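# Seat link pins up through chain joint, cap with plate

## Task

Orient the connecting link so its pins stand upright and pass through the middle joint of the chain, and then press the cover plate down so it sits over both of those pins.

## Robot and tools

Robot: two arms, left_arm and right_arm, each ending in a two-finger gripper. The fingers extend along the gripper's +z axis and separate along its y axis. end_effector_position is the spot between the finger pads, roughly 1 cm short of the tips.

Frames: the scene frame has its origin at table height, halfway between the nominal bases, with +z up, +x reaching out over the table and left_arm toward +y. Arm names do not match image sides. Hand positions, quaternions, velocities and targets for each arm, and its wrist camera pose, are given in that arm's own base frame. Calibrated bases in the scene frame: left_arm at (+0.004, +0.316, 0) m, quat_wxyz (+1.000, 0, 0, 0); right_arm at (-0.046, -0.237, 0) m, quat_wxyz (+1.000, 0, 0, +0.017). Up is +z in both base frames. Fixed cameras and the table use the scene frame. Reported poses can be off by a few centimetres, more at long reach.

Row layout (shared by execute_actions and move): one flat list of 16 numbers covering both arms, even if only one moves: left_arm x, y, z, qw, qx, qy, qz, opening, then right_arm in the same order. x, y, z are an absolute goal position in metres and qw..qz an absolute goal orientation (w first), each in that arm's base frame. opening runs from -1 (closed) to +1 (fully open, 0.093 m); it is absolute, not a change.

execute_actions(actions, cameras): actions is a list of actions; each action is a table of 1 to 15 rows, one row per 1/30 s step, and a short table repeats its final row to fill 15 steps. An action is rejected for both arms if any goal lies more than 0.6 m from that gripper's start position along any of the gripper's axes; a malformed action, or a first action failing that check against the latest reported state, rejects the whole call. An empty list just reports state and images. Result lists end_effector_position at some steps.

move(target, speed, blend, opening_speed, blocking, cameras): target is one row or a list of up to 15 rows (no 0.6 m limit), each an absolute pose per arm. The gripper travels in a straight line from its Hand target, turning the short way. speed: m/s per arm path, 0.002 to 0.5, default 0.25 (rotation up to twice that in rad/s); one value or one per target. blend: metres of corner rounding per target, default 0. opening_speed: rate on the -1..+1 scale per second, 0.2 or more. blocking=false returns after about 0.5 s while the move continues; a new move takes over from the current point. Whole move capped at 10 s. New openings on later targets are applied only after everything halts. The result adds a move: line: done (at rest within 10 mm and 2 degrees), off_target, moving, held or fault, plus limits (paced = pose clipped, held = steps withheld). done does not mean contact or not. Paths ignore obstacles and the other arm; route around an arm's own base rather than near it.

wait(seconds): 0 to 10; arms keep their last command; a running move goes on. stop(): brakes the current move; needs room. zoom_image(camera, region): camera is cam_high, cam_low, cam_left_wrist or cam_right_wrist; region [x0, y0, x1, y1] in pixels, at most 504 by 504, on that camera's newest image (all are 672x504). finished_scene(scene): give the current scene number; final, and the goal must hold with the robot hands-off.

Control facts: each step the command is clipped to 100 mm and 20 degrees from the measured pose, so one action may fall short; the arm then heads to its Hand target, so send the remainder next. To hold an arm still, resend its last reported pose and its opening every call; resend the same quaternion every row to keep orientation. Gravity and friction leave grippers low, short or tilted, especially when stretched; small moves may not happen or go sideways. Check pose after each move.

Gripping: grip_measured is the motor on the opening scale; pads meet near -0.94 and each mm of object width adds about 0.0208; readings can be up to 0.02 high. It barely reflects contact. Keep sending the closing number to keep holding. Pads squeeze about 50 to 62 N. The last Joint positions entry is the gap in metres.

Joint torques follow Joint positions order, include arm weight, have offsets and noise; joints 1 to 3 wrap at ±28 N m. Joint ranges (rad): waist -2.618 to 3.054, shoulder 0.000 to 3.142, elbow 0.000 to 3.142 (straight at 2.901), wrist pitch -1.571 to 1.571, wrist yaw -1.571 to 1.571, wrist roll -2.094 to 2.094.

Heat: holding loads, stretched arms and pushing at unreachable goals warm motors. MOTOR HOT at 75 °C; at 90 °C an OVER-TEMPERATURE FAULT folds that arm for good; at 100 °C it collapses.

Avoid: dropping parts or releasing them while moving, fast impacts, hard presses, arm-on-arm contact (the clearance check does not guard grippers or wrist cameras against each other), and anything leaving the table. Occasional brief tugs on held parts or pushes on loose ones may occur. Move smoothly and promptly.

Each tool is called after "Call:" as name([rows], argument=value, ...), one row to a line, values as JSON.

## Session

Call:
execute_actions(actions=[])

Call:
zoom_image(camera="cam_high", region=[220, 170, 450, 400])

Call:
zoom_image(camera="cam_low", region=[190, 120, 460, 330])

Scene clock: 0.00 s.
left_arm: end_effector_position=(+0.3585, +0.0515, +0.1331) grip_measured=+1.000 end_effector_quat_wxyz=(+0.675, -0.147, +0.715, +0.106) | right_arm: end_effector_position=(+0.3870, +0.0023, +0.1461) grip_measured=+1.000 end_effector_quat_wxyz=(+0.681, +0.010, +0.732, -0.013)
Joint positions: left_arm=[-0.038 1.568 0.201 1.294 -0.396 -0.075 0.093] | right_arm=[0.035 1.54 0.287 1.182 0.066 0 0.093]
Joint velocities: within noise
Joint torques (N m): no reading
Heat: left arm: 36 °C; right arm: 37 °C.
Hand target: left_arm +0.3605, +0.0514, +0.1416; +0.685, -0.149, +0.706, +0.104 | right_arm +0.3877, +0.0023, +0.1473; +0.682, +0.010, +0.731, -0.012
Tool commands: left_gripper/opening=+1.0 right_gripper/opening=+1.0
camera_calibration:
cam_left_wrist: T_world_to_cam=[[0.346513, -0.936014, 0.0616923, -0.0830338], [-0.415676, -0.212175, -0.884418, 0.317544], [0.840917, 0.280818, -0.4626, -0.17298], [0, 0, 0, 1]] pos_world=[0.306229, 0.0382297, 0.205943]
cam_right_wrist: T_world_to_cam=[[-0.045857, -0.998945, 0.00257864, 0.0196591], [-0.496914, 0.0205716, -0.867556, 0.356285], [0.866587, -0.0410648, -0.497333, -0.181183], [0, 0, 0, 1]] pos_world=[0.334955, 0.00486878, 0.218938]

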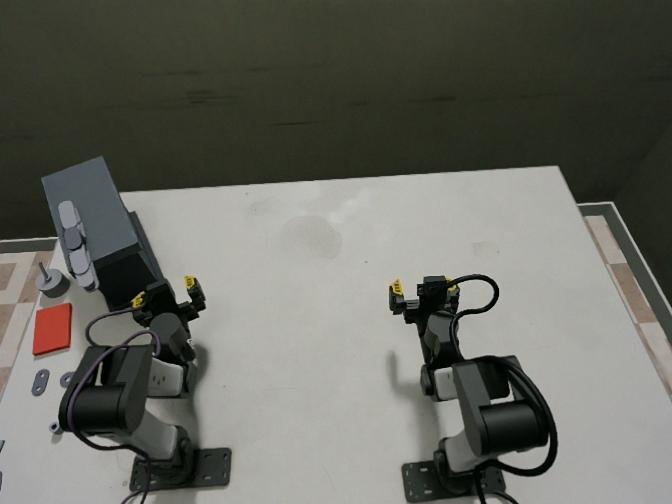

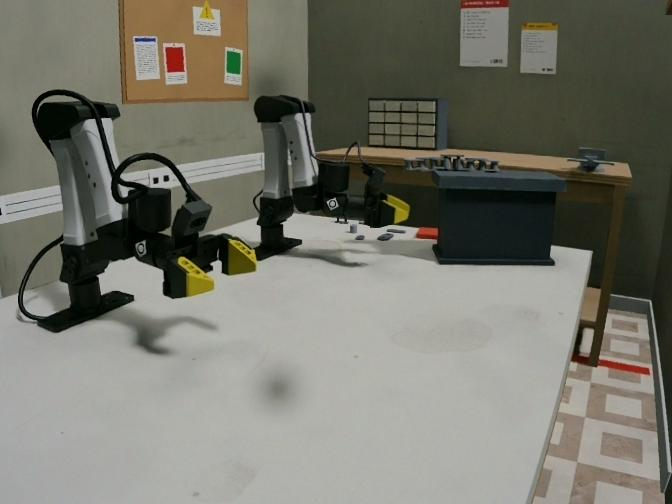

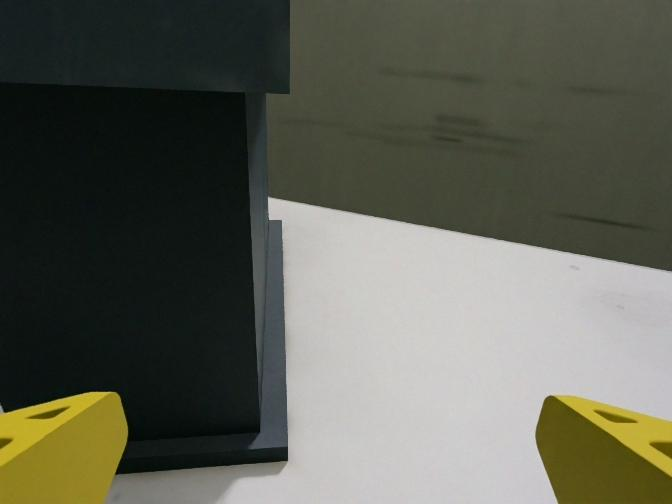

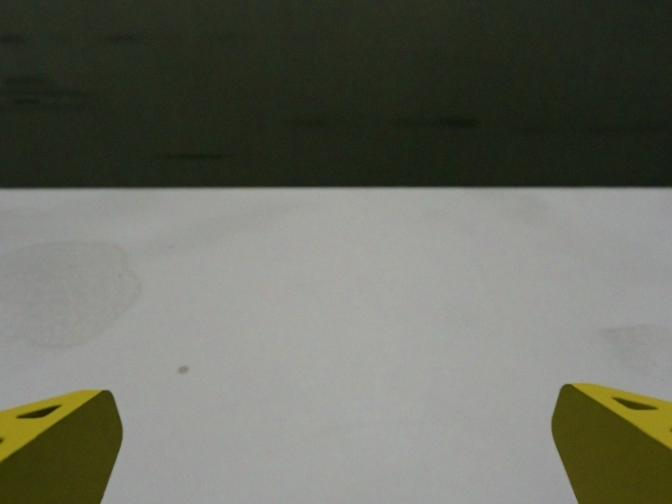

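Scaled by 2.191 from the camera's 672x504 image, which has a finer 960x720 frame.

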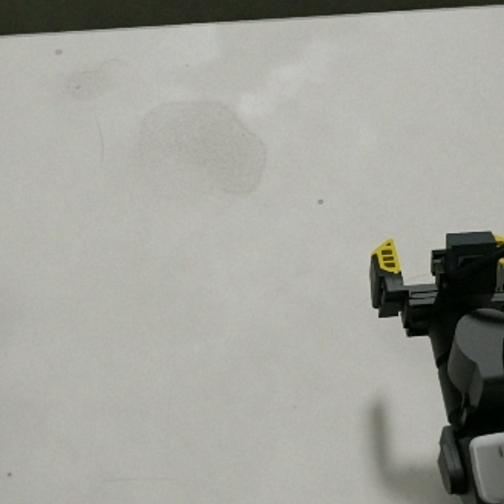

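Scaled by 1.867 from the camera's 672x504 image, which has a finer 960x720 frame.

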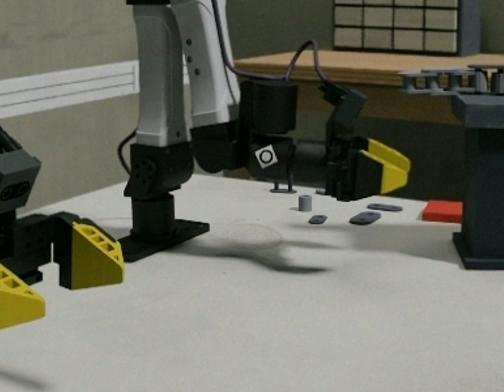

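Call:
move([
  [0.28,0.10,0.40,0.30,-0.05,0.95,0.05,1, 0.30,0.0,0.20,0.5,0,0.866,0,1],
], cameras=["cam_high","cam_left_wrist"])

Call:
zoom_image(camera="cam_high", region=[0, 140, 180, 320])

Call:
zoom_image(camera="cam_high", region=[0, 300, 180, 504])

Scene clock: 18.80 s.
left_arm: end_effector_position=(+0.2778, +0.0997, +0.3957) grip_measured=+1.000 end_effector_quat_wxyz=(+0.341, -0.056, +0.936, +0.068) | right_arm: end_effector_position=(+0.3004, +0.0007, +0.1935) grip_measured=+1.000 end_effector_quat_wxyz=(+0.500, +0.000, +0.866, -0.002)
Joint positions: left_arm=[0.396 1.457 2.159 -1.569 0.09 0.243 0.093] | right_arm=[0.008 0.813 0.611 -0.323 0.011 0.002 0.093]
Joint velocities: within noise
Joint torques (N m): left_arm=[0.57 -2.81 6.09 1.53 0.22 -0.06] | right_arm=[-0.91 -1.07 10.11 1.9 -0.07 0.01]
Heat: left arm: 37 °C; right arm: 38 °C.
Hand target: left_arm +0.2801, +0.1000, +0.3994; +0.347, -0.052, +0.934, +0.065 | right_arm +0.3000, +0.0000, +0.1999; +0.500, +0.000, +0.866, +0.000
Off the commanded pose: left_arm 0.005 m, 5 deg | right_arm 0.007 m, 0 deg.
joint sent to its limit (left arm) — joint 4 (wrist pitch), lower limit. The joint targets are off in orientation, not in position.
move: off_target (left_arm)
camera_calibration:
cam_left_wrist: T_world_to_cam=[[0.156742, -0.984926, -0.0731667, 0.0848898], [-0.949636, -0.129944, -0.285141, 0.429507], [0.271336, 0.114175, -0.955689, 0.372821], [0, 0, 0, 1]] pos_world=[0.29341, 0.096855, 0.484982]
Images, in order (width x height): cam_high 672x504, cam_left_wrist 672x504.

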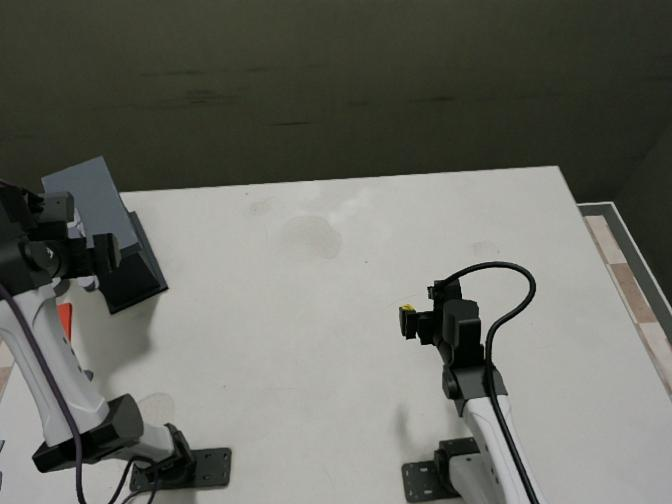

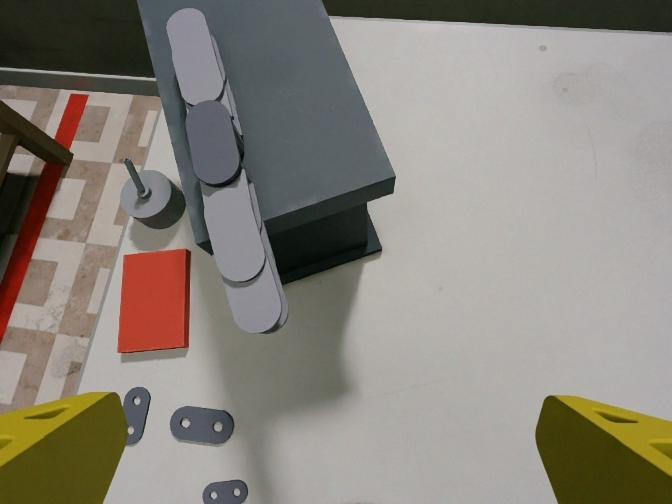

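Scaled by 2.800 from the camera's 672x504 image, which has a finer 960x720 frame.

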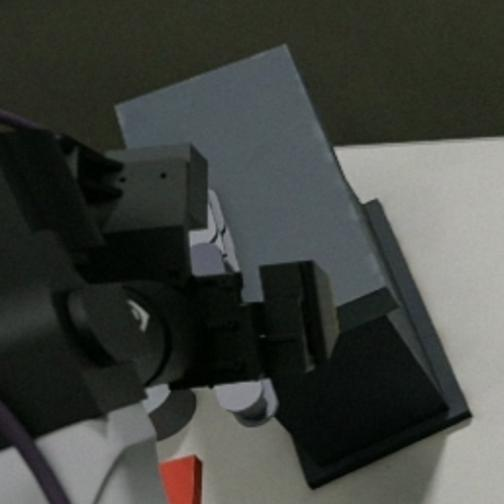

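Scaled by 2.471 from the camera's 672x504 image, which has a finer 960x720 frame.

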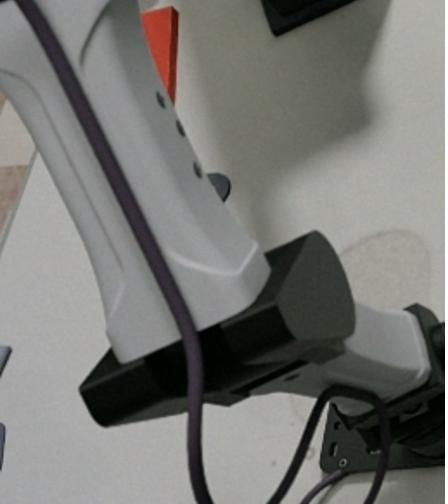

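Call:
move([
  [0.40,0.19,0.33,0.22,-0.2166,0.9575,0.0463,1, 0.20,0.0,0.27,0.3,0,0.954,0,-0.5],
  [0.418,0.210,0.295,0.1851,-0.2166,0.9575,0.0463,0.4, 0.20,0.0,0.27,0.3,0,0.954,0,-0.5],
], speed=0.2, cameras=["cam_high","cam_left_wrist","cam_low"])

Call:
zoom_image(camera="cam_low", region=[390, 120, 570, 230])

Scene clock: 152.73 s.
left_arm: end_effector_position=(+0.4172, +0.2038, +0.2861) grip_measured=+0.402 end_effector_quat_wxyz=(+0.231, -0.210, +0.949, +0.049) | right_arm: end_effector_position=(+0.2028, +0.0000, +0.2682) grip_measured=-0.499 end_effector_quat_wxyz=(+0.305, -0.002, +0.952, -0.003)
Joint positions: left_arm=[0.46 2.147 2.629 -1.577 0.016 0.022 0.064] | right_arm=[0.008 0.9 1.274 -1.325 0.01 0.002 0.021]
Joint velocities: within noise
Joint torques (N m): left_arm=[0.38 -10.73 7.16 1.3 -0.14 -0.19] | right_arm=[-1.06 0.49 7.82 1.43 -0.13 -0.07]
Heat: left arm: 38 °C; right arm: 45 °C.
Hand target: left_arm +0.4175, +0.2097, +0.2945; +0.244, -0.214, +0.944, +0.060 | right_arm +0.2000, +0.0000, +0.2701; +0.300, +0.000, +0.954, +0.000
Off the commanded pose: left_arm 0.011 m, 5 deg | right_arm 0.003 m, 1 deg.
joint read past its limit (left arm) — joint 4 (wrist pitch), lower limit.
joint sent to its limit (left arm) — joint 4 (wrist pitch), lower limit. The joint targets are off in orientation, not in position.
move: off_target (left_arm); target 2's new opening was sent with left_arm's hand 0.011 m and 5 deg from that target
camera_calibration:
cam_left_wrist: T_world_to_cam=[[0.428107, -0.903531, 0.0188894, 0.00140841], [-0.901516, -0.428427, -0.060989, 0.520729], [0.0631982, 0.00908073, -0.99796, 0.338728], [0, 0, 0, 1]] pos_world=[0.447436, 0.221291, 0.369769]
Images, in order (width x height): cam_high 672x504, cam_low 672x504, cam_left_wrist 672x504.

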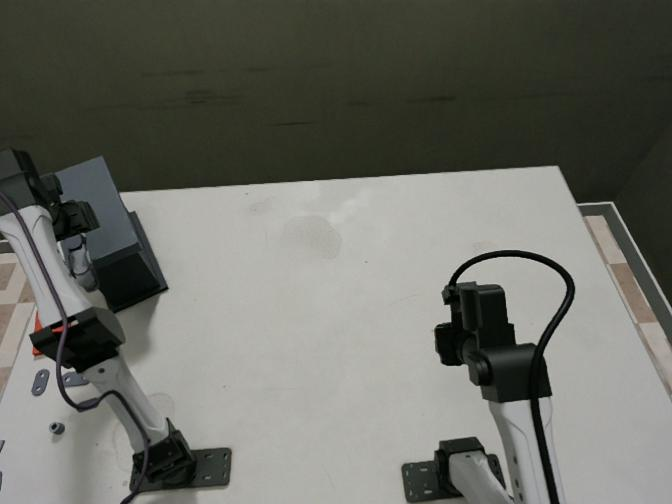

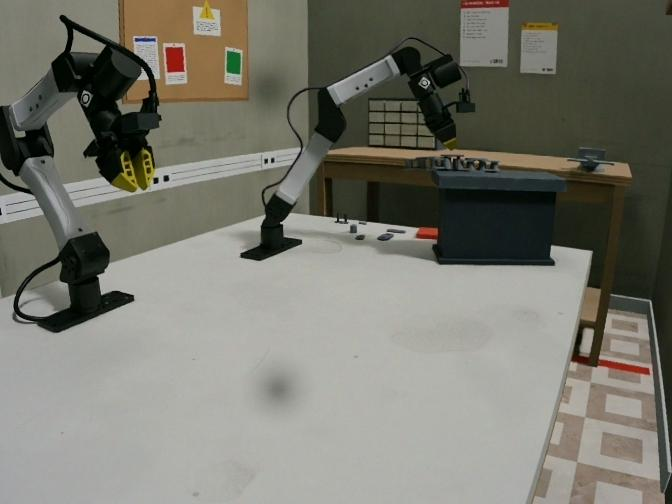

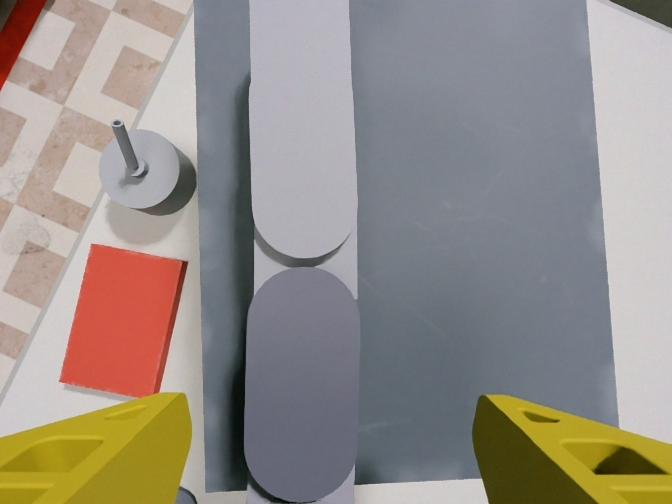

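Scaled by 2.800 from the camera's 672x504 image, which has a finer 960x720 frame.

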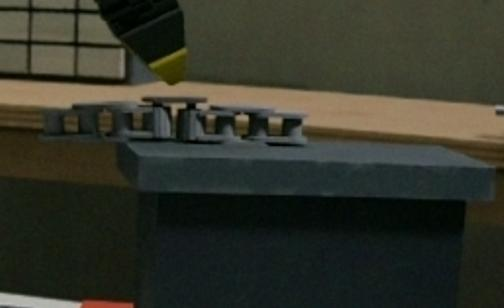

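Call:
move([
  [0.421,0.220,0.290,0.1851,-0.2166,0.9575,0.0463,0.1, 0.20,0.0,0.27,0.3,0,0.954,0,-0.5],
  [0.421,0.218,0.272,0.1851,-0.2166,0.9575,0.0463,0.1, 0.20,0.0,0.27,0.3,0,0.954,0,-0.5],
], speed=0.1, cameras=["cam_left_wrist","cam_low"])

Call:
zoom_image(camera="cam_low", region=[390, 120, 570, 230])

Scene clock: 180.33 s.
left_arm: end_effector_position=(+0.4193, +0.2132, +0.2791) grip_measured=+0.102 end_effector_quat_wxyz=(+0.226, -0.216, +0.949, +0.050) | right_arm: end_effector_position=(+0.2026, +0.0000, +0.2681) grip_measured=-0.499 end_effector_quat_wxyz=(+0.304, -0.002, +0.953, -0.003)
Joint positions: left_arm=[0.476 2.177 2.65 -1.577 0.016 0.025 0.05] | right_arm=[0.008 0.9 1.274 -1.326 0.01 0.002 0.021]
Joint velocities: within noise
Joint torques (N m): left_arm=[0.2 -9.87 4.31 1.28 -0.09 -0.08] | right_arm=[-1.02 0.46 7.88 1.39 -0.13 -0.02]
Heat: left arm: 39 °C; right arm: 44 °C.
Hand target: left_arm +0.4206, +0.2177, +0.2716; +0.218, -0.215, +0.950, +0.055 | right_arm +0.2000, +0.0000, +0.2700; +0.300, +0.000, +0.954, +0.000
Off the commanded pose: left_arm 0.009 m, 5 deg | right_arm 0.003 m, 1 deg.
joint read past its limit (left arm) — joint 4 (wrist pitch), lower limit.
joint sent to its limit (left arm) — joint 4 (wrist pitch), lower limit. The joint targets are off in orientation, not in position.
move: off_target (left_arm)
camera_calibration:
cam_left_wrist: T_world_to_cam=[[0.439753, -0.897955, 0.0171571, 0.00347941], [-0.896466, -0.440022, -0.0522506, 0.524147], [0.0544682, 0.00759657, -0.998487, 0.335633], [0, 0, 0, 1]] pos_world=[0.450069, 0.231211, 0.362452]
Images, in order (width x height): cam_low 672x504, cam_left_wrist 672x504.

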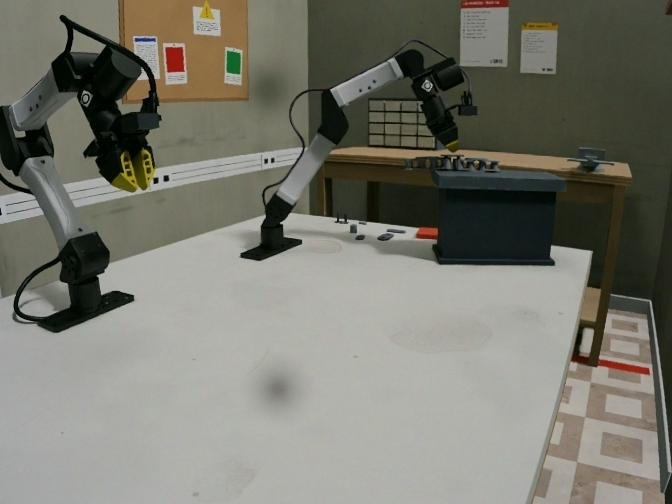

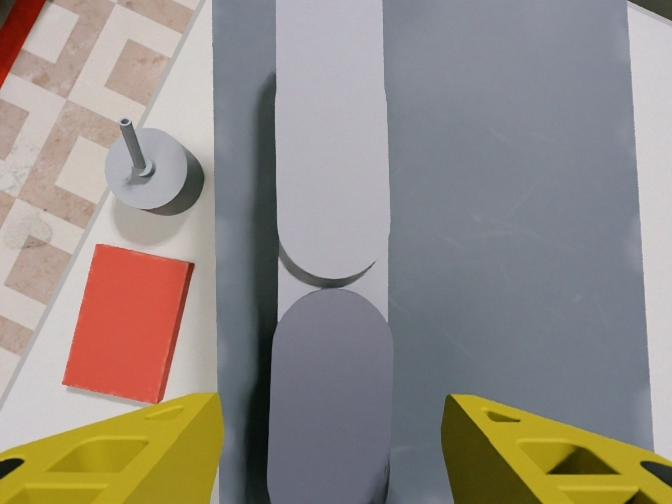

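Scaled by 2.800 from the camera's 672x504 image, which has a finer 960x720 frame.

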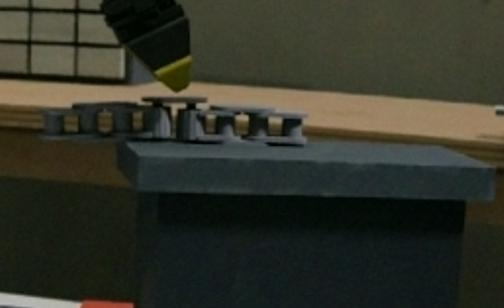

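Call:
move([
  [0.421,0.218,0.258,0.1851,-0.2166,0.9575,0.0463,0.1, 0.20,0.0,0.27,0.3,0,0.954,0,-0.5],
  [0.421,0.218,0.258,0.1851,-0.2166,0.9575,0.0463,-0.13, 0.20,0.0,0.27,0.3,0,0.954,0,-0.5],
], speed=0.05, opening_speed=0.6, cameras=["cam_left_wrist","cam_low"])

Call:
zoom_image(camera="cam_low", region=[390, 120, 570, 230])

Scene clock: 188.83 s.
left_arm: end_effector_position=(+0.4195, +0.2133, +0.2654) grip_measured=-0.128 end_effector_quat_wxyz=(+0.207, -0.217, +0.953, +0.045) | right_arm: end_effector_position=(+0.2026, +0.0000, +0.2681) grip_measured=-0.499 end_effector_quat_wxyz=(+0.304, -0.002, +0.953, -0.003)
Joint positions: left_arm=[0.476 2.189 2.622 -1.577 0.016 0.025 0.039] | right_arm=[0.008 0.9 1.274 -1.326 0.01 0.002 0.021]
Joint velocities: within noise
Joint torques (N m): left_arm=[0.18 -9.92 4.4 1.21 -0.1 -0.08] | right_arm=[-1.14 0.54 7.68 1.4 -0.08 -0.02]
Heat: left arm: 39 °C; right arm: 44 °C.
Hand target: left_arm +0.4207, +0.2178, +0.2576; +0.199, -0.216, +0.955, +0.050 | right_arm +0.2000, +0.0000, +0.2701; +0.300, +0.000, +0.954, +0.000
Off the commanded pose: left_arm 0.009 m, 3 deg | right_arm 0.003 m, 1 deg.
joint read past its limit (left arm) — joint 4 (wrist pitch), lower limit.
joint sent to its limit (left arm) — joint 4 (wrist pitch), lower limit. The joint targets still meet the commanded pose.
move: off_target (left_arm); target 2's new opening was sent with left_arm's hand 0.009 m and 3 deg from that target
camera_calibration:
cam_left_wrist: T_world_to_cam=[[0.440378, -0.897633, 0.0179655, 0.00317526], [-0.897614, -0.440613, -0.0122269, 0.513674], [0.0188911, -0.0107417, -0.999764, 0.341052], [0, 0, 0, 1]] pos_world=[0.45324, 0.232845, 0.347196]
Images, in order (width x height): cam_low 672x504, cam_left_wrist 672x504.

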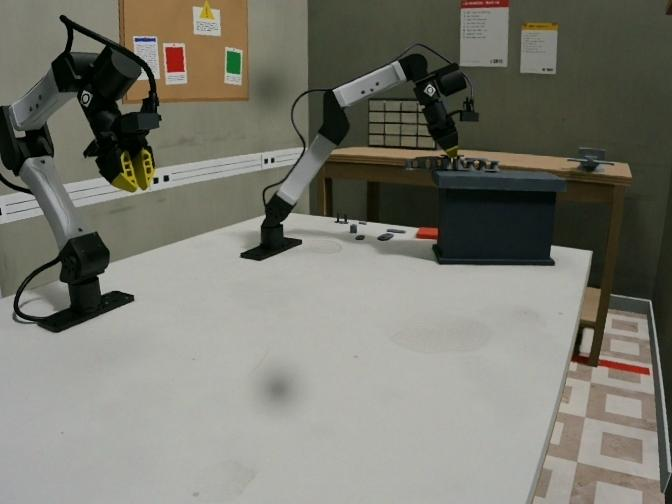

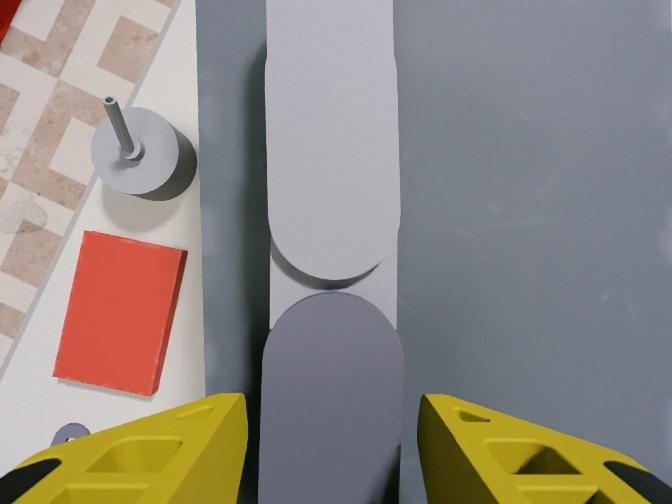

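Scaled by 2.800 from the camera's 672x504 image, which has a finer 960x720 frame.

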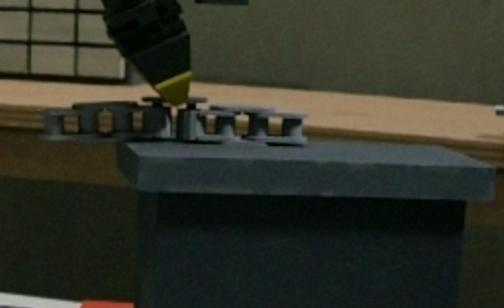

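Call:
move([
  [0.4245,0.203,0.258,0.1879,-0.5638,0.8036,-0.0330,-0.13, 0.20,0.0,0.27,0.3,0,0.954,0,-0.5],
], speed=0.1, cameras=["cam_left_wrist","cam_high"])

Call:
zoom_image(camera="cam_high", region=[0, 140, 180, 320])

Scene clock: 197.97 s.
left_arm: end_effector_position=(+0.4231, +0.2080, +0.2624) grip_measured=-0.128 end_effector_quat_wxyz=(+0.207, -0.560, +0.801, -0.035) | right_arm: end_effector_position=(+0.2026, +0.0000, +0.2681) grip_measured=-0.499 end_effector_quat_wxyz=(+0.304, -0.002, +0.953, -0.003)
Joint positions: left_arm=[0.459 2.189 2.61 -1.569 0.006 -0.763 0.039] | right_arm=[0.008 0.9 1.274 -1.326 0.01 0.002 0.021]
Joint velocities: within noise
Joint torques (N m): left_arm=[-1.37 -11.32 3.78 1.12 -0.06 -0.3] | right_arm=[-0.94 0.55 7.97 1.39 -0.08 0.01]
Heat: left arm: 39 °C; right arm: 44 °C.
Hand target: left_arm +0.4243, +0.2029, +0.2577; +0.199, -0.562, +0.802, -0.035 | right_arm +0.2000, +0.0000, +0.2701; +0.300, +0.000, +0.954, +0.000
Off the commanded pose: left_arm 0.007 m, 2 deg | right_arm 0.003 m, 1 deg.
joint sent to its limit (left arm) — joint 4 (wrist pitch), lower limit. The joint targets still meet the commanded pose.
move: done
camera_calibration:
cam_left_wrist: T_world_to_cam=[[0.884375, -0.357953, 0.299585, -0.377082], [-0.403012, -0.909362, 0.103159, 0.372461], [0.235505, -0.211968, -0.948476, 0.274751], [0, 0, 0, 1]] pos_world=[0.418883, 0.261963, 0.33514]
Images, in order (width x height): cam_high 672x504, cam_left_wrist 672x504.

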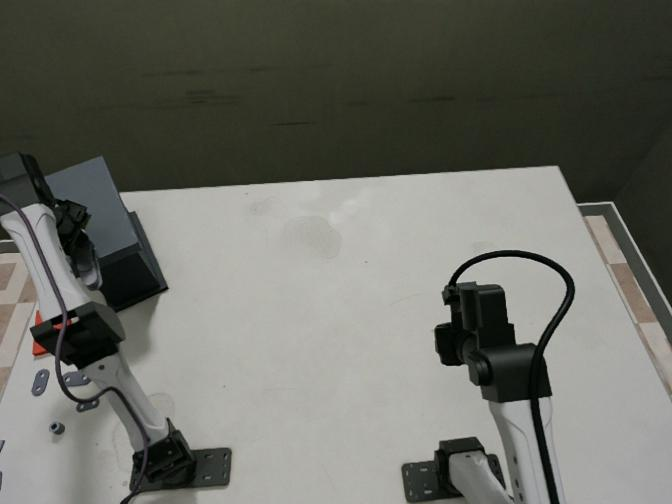

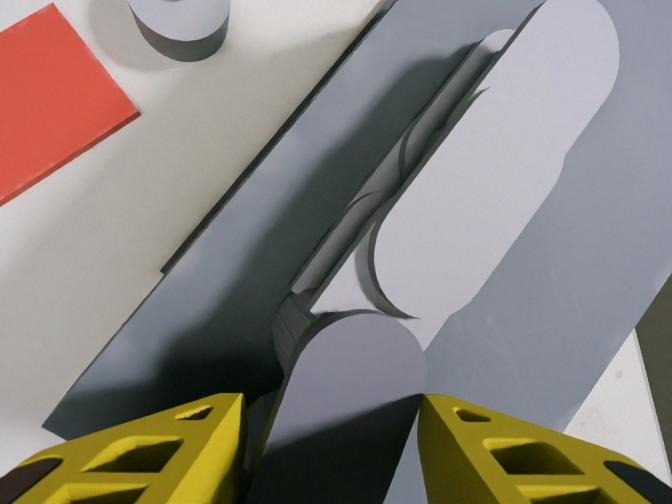

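Scaled by 2.800 from the camera's 672x504 image, which has a finer 960x720 frame.

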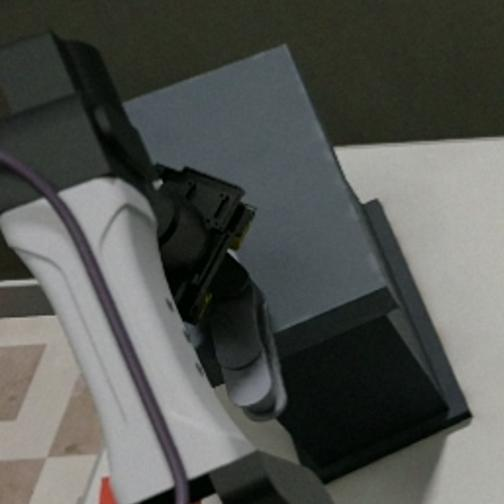

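Call:
move([
  [0.429,0.181,0.258,0.1574,-0.8298,0.5245,-0.1079,-0.13, 0.20,0.0,0.27,0.3,0,0.954,0,-0.5],
], speed=0.1, cameras=["cam_left_wrist","cam_high","cam_low"])

Call:
zoom_image(camera="cam_high", region=[0, 140, 180, 320])

Call:
zoom_image(camera="cam_low", region=[390, 120, 570, 230])

Scene clock: 209.43 s.
left_arm: end_effector_position=(+0.4305, +0.1882, +0.2528) grip_measured=-0.128 end_effector_quat_wxyz=(-0.162, +0.829, -0.524, +0.109) | right_arm: end_effector_position=(+0.2026, +0.0000, +0.2681) grip_measured=-0.499 end_effector_quat_wxyz=(+0.304, -0.002, +0.953, -0.003)
Joint positions: left_arm=[0.412 2.189 2.577 -1.566 -0.001 -1.602 0.039] | right_arm=[0.008 0.9 1.274 -1.326 0.01 0.002 0.021]
Joint velocities: within noise
Joint torques (N m): left_arm=[-1.52 -13.24 4.21 0.99 -0.08 -0.3] | right_arm=[-1.02 0.51 7.77 1.42 -0.14 -0.01]
Heat: left arm: 38 °C; right arm: 44 °C.
Hand target: left_arm +0.4289, +0.1811, +0.2577; -0.163, +0.829, -0.524, +0.111 | right_arm +0.2000, +0.0000, +0.2701; +0.300, +0.000, +0.954, +0.000
Off the commanded pose: left_arm 0.009 m, 1 deg | right_arm 0.003 m, 1 deg.
joint sent to its limit (left arm) — joint 4 (wrist pitch), lower limit. The joint targets still meet the commanded pose.
move: done
camera_calibration:
cam_left_wrist: T_world_to_cam=[[0.82449, 0.40989, 0.390136, -0.529427], [0.257212, -0.885558, 0.38682, -0.00203077], [0.504042, -0.218581, -0.835562, 0.116817], [0, 0, 0, 1]] pos_world=[0.378149, 0.240743, 0.304942]
Images, in order (width x height): cam_high 672x504, cam_low 672x504, cam_left_wrist 672x504.

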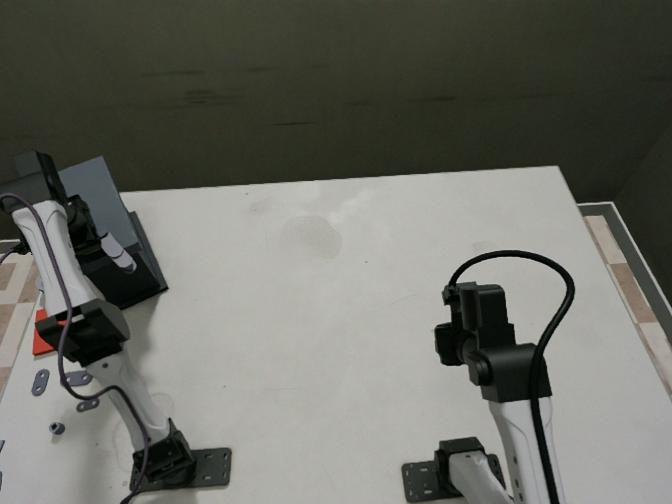

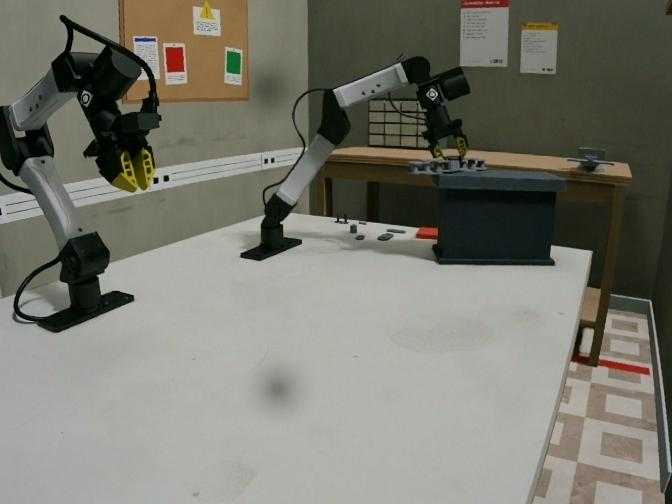

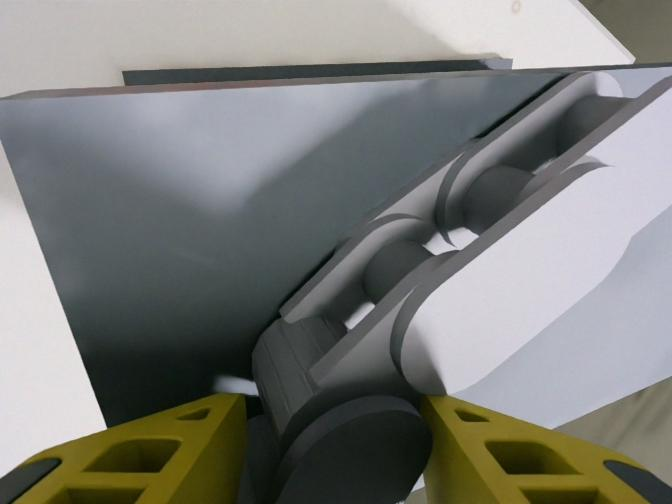

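Scaled by 2.800 from the camera's 672x504 image, which has a finer 960x720 frame.

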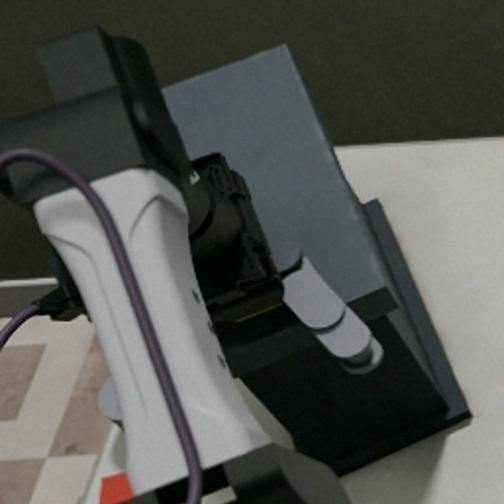

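Scaled by 2.800 from the camera's 672x504 image, which has a finer 960x720 frame.

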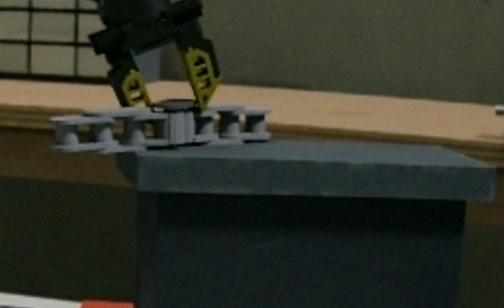

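Call:
move([
  [0.428,0.190,0.300,0.1574,-0.8298,0.5245,-0.1079,0.3, 0.20,0.0,0.27,0.3,0,0.954,0,-0.5],
  [0.36,0.150,0.36,0.28,-0.19,0.94,0.05,0.3, 0.20,0.0,0.27,0.3,0,0.954,0,-0.5],
], speed=0.25, cameras=["cam_left_wrist","cam_high","cam_low"])

Call:
zoom_image(camera="cam_high", region=[0, 140, 180, 320])

Scene clock: 223.93 s.
left_arm: end_effector_position=(+0.3676, +0.1553, +0.3481) grip_measured=+0.298 end_effector_quat_wxyz=(+0.280, -0.196, +0.938, +0.056) | right_arm: end_effector_position=(+0.2026, +0.0000, +0.2681) grip_measured=-0.499 end_effector_quat_wxyz=(+0.304, -0.002, +0.953, -0.003)
Joint positions: left_arm=[0.398 1.855 2.433 -1.57 -0.003 -0.013 0.06] | right_arm=[0.008 0.9 1.274 -1.326 0.01 0.002 0.021]
Joint velocities: within noise
Joint torques (N m): left_arm=[0.02 -11.79 4.03 1.39 0.15 -0.06] | right_arm=[-1.05 0.43 7.88 1.4 -0.08 -0.04]
Heat: left arm: 42 °C; right arm: 44 °C.
Hand target: left_arm +0.3602, +0.1502, +0.3594; +0.295, -0.189, +0.935, +0.053 | right_arm +0.2000, +0.0000, +0.2701; +0.300, +0.000, +0.954, +0.000
Off the commanded pose: left_arm 0.015 m, 1 deg | right_arm 0.003 m, 1 deg.
joint read past its limit (left arm) — joint 4 (wrist pitch), lower limit.
joint sent to its limit (left arm) — joint 4 (wrist pitch), lower limit. The joint targets still meet the commanded pose.
move: off_target (left_arm)
camera_calibration:
cam_left_wrist: T_world_to_cam=[[0.406161, -0.913583, 0.0199902, -0.0131191], [-0.900269, -0.403801, -0.162667, 0.490138], [0.156682, 0.0480726, -0.986478, 0.35973], [0, 0, 0, 1]] pos_world=[0.390221, 0.16864, 0.434858]
Images, in order (width x height): cam_high 672x504, cam_low 672x504, cam_left_wrist 672x504.

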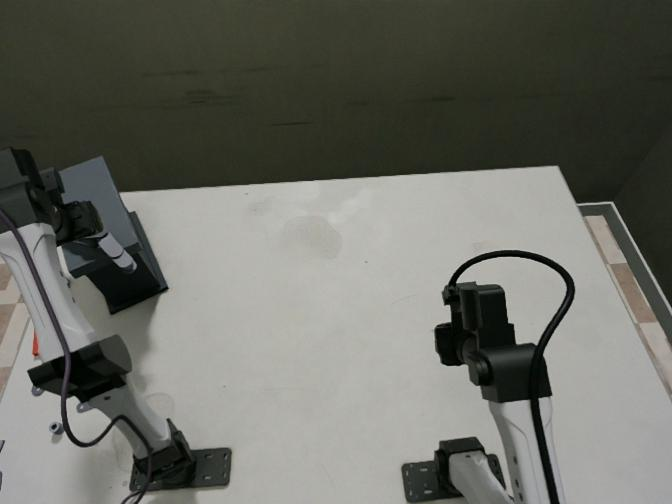

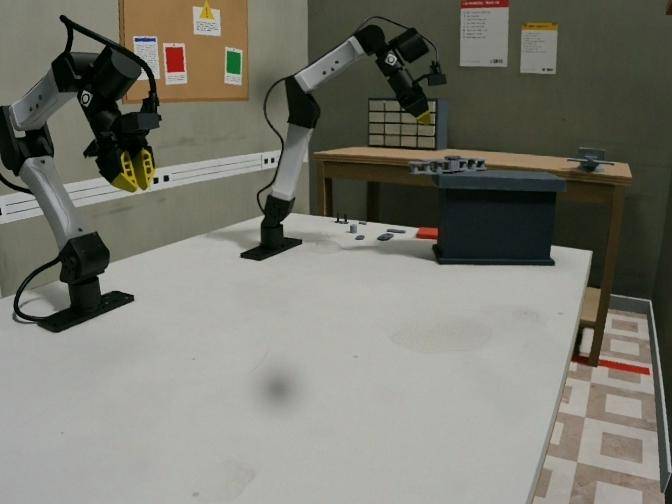

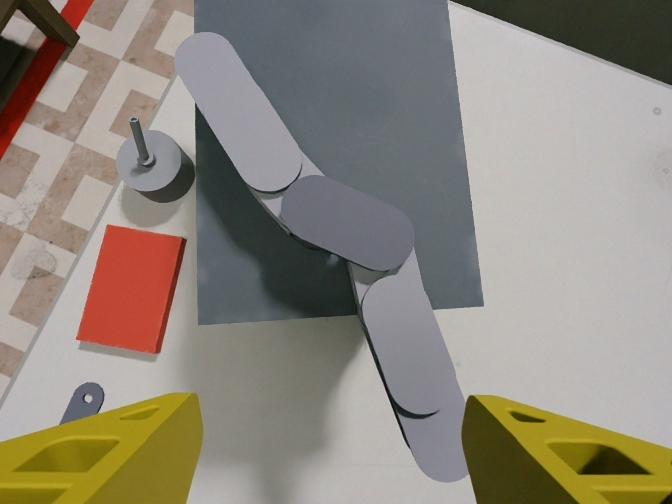

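Scaled by 2.800 from the camera's 672x504 image, which has a finer 960x720 frame.

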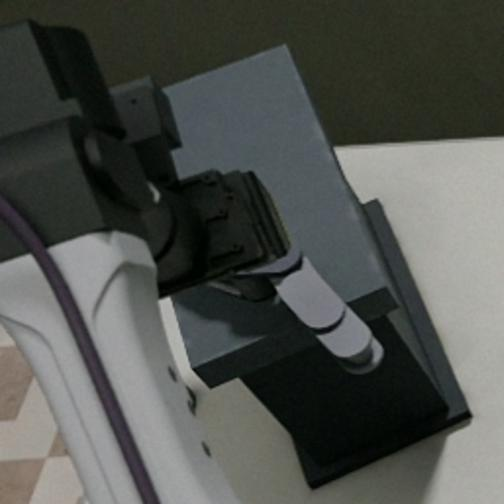

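Call:
execute_actions(actions=[])

Scene clock: 258.93 s.
left_arm: end_effector_position=(+0.3676, +0.1553, +0.3481) grip_measured=+0.298 end_effector_quat_wxyz=(+0.280, -0.196, +0.938, +0.056) | right_arm: end_effector_position=(+0.2026, +0.0000, +0.2681) grip_measured=-0.499 end_effector_quat_wxyz=(+0.304, -0.002, +0.953, -0.003)
Joint positions: left_arm=[0.398 1.855 2.433 -1.57 -0.003 -0.012 0.06] | right_arm=[0.008 0.9 1.274 -1.326 0.01 0.002 0.021]
Joint velocities: within noise
Joint torques (N m): left_arm=[0.03 -11.78 4.04 1.39 0.15 -0.06] | right_arm=[-1.09 0.51 7.8 1.34 -0.11 -0.07]
Heat: left arm: 47 °C; right arm: 44 °C.
Hand target: left_arm +0.3602, +0.1502, +0.3595; +0.295, -0.189, +0.935, +0.053 | right_arm +0.2000, +0.0000, +0.2701; +0.300, +0.000, +0.954, +0.000
Tool commands: left_gripper/opening=+0.3 right_gripper/opening=-0.5
Off the commanded pose: left_arm 0.015 m, 1 deg | right_arm 0.003 m, 1 deg.
joint read past its limit (left arm) — joint 4 (wrist pitch), lower limit.
camera_calibration:
cam_left_wrist: T_world_to_cam=[[0.405387, -0.913928, 0.0198922, -0.0128111], [-0.900617, -0.403024, -0.162667, 0.490144], [0.156683, 0.0480281, -0.98648, 0.359736], [0, 0, 0, 1]] pos_world=[0.390261, 0.168554, 0.434858]
cam_right_wrist: T_world_to_cam=[[-0.00992357, -0.999806, 0.017028, -0.00255758], [-0.985729, 0.00691927, -0.168196, 0.282077], [0.168045, -0.0184541, -0.985607, 0.311545], [0, 0, 0, 1]] pos_world=[0.225673, 0.00124041, 0.354548]

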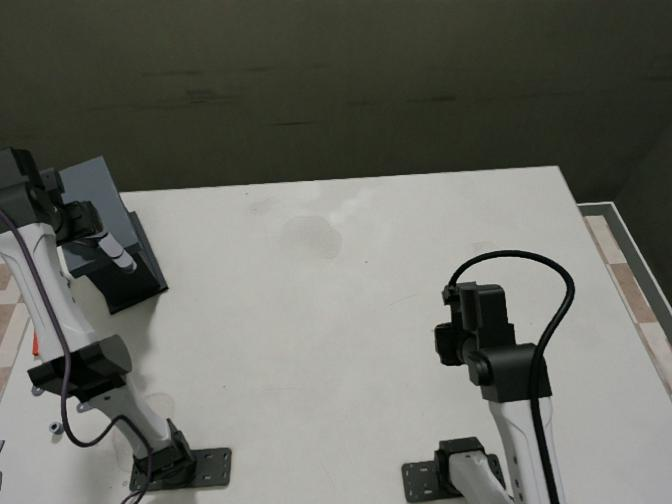

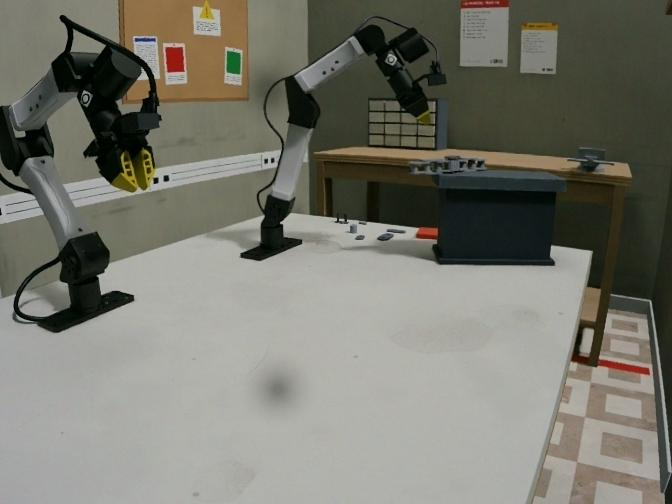

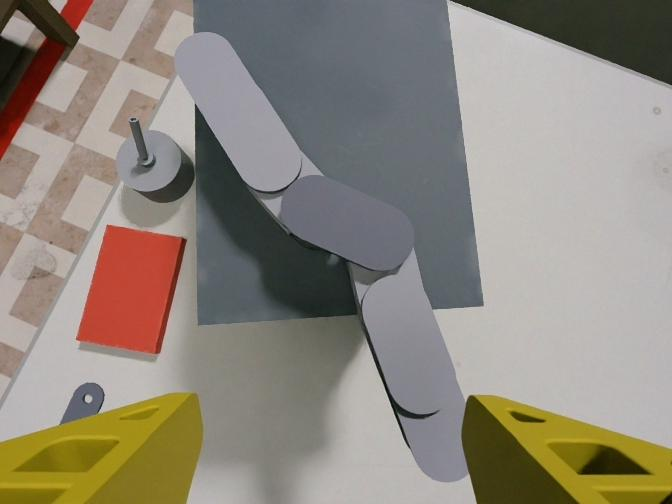

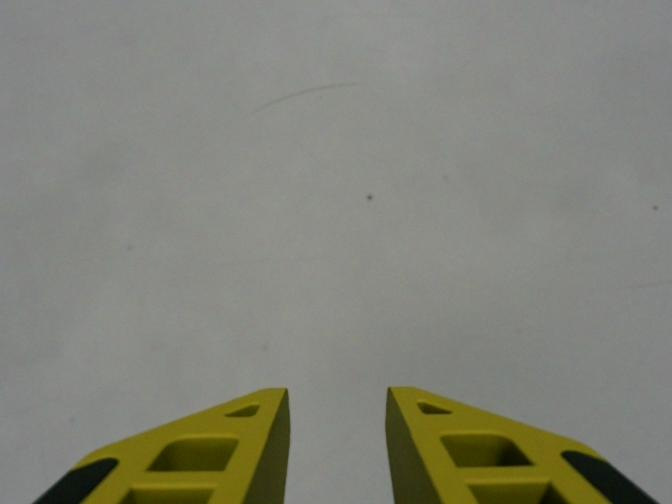

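Call:
move([
  [0.352,0.136,0.32,0.2722,-0.1503,0.9495,0.0431,-1,0.2,0,0.27,0.3,0,0.954,0,-0.5],
  [0.352,0.138,0.245,0.2722,-0.1503,0.9495,0.0431,-1,0.2,0,0.27,0.3,0,0.954,0,-0.5],
], speed=0.12, blend=0.01)

Scene clock: 300.93 s.
left_arm: end_effector_position=(+0.3512, +0.1424, +0.2337) grip_measured=-0.982 end_effector_quat_wxyz=(+0.249, -0.160, +0.954, +0.045) | right_arm: end_effector_position=(+0.2026, +0.0000, +0.2681) grip_measured=-0.499 end_effector_quat_wxyz=(+0.304, -0.002, +0.953, -0.003)
Joint positions: left_arm=[0.396 1.561 1.592 -1.091 0.025 0.057 0] | right_arm=[0.008 0.9 1.274 -1.326 0.01 0.002 0.021]
Joint velocities: within noise
Joint torques (N m): left_arm=[-0.59 -10.35 5.35 1.52 0.17 -0.06] | right_arm=[-0.96 0.43 7.8 1.4 -0.11 -0.07]
Heat: left arm: 49 °C; right arm: 44 °C.
Hand target: left_arm +0.3519, +0.1380, +0.2450; +0.272, -0.150, +0.950, +0.043 | right_arm +0.2000, +0.0000, +0.2701; +0.300, +0.000, +0.954, +0.000
Off the commanded pose: left_arm 0.012 m, 3 deg | right_arm 0.003 m, 1 deg.
move: off_target (left_arm)
camera_calibration:
cam_left_wrist: T_world_to_cam=[[0.336153, -0.941767, 0.00871637, 0.0152463], [-0.937138, -0.335392, -0.0963558, 0.439242], [0.0936681, 0.0242218, -0.995309, 0.277667], [0, 0, 0, 1]] pos_world=[0.380496, 0.154951, 0.318555]
cam_right_wrist: T_world_to_cam=[[-0.00992357, -0.999806, 0.017028, -0.00255758], [-0.985729, 0.00691927, -0.168196, 0.282077], [0.168045, -0.0184541, -0.985607, 0.311545], [0, 0, 0, 1]] pos_world=[0.225673, 0.00124041, 0.354548]

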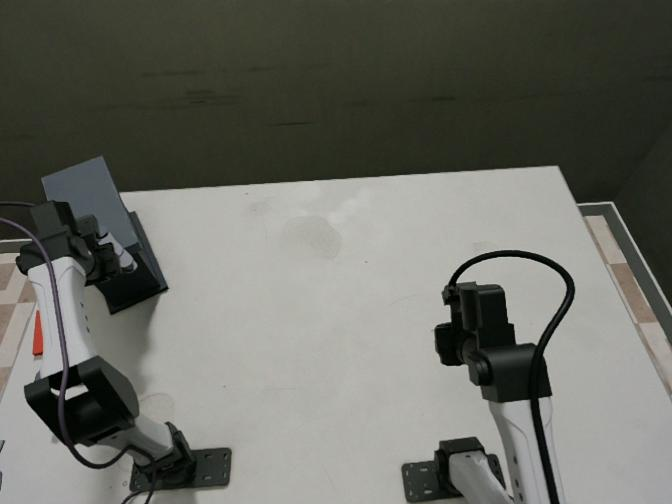

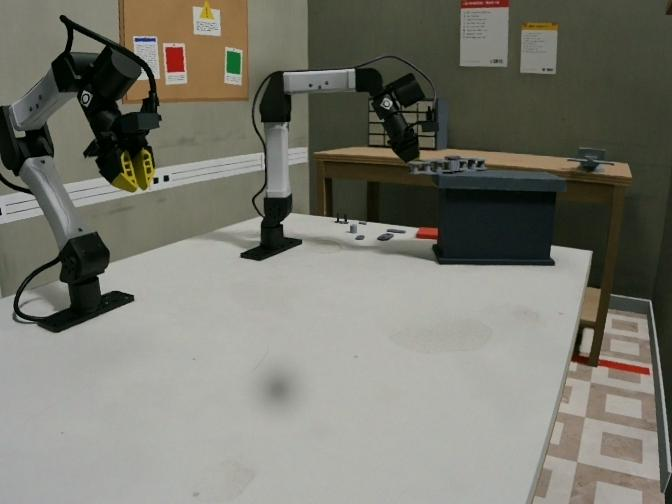

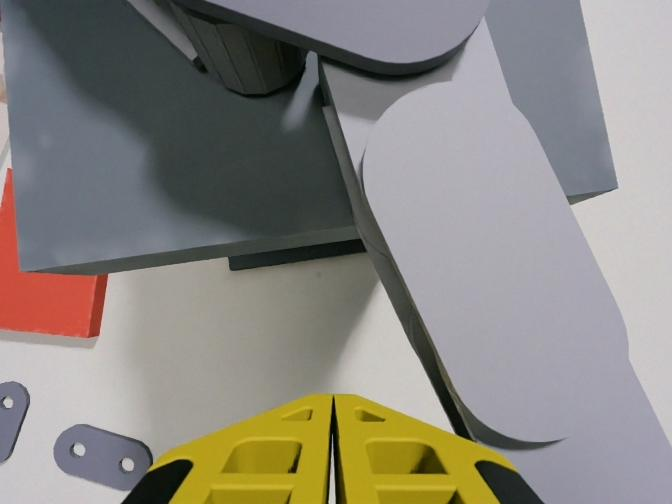

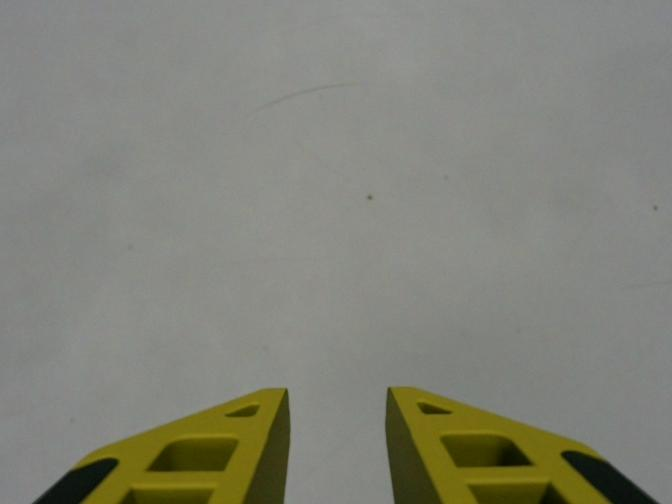

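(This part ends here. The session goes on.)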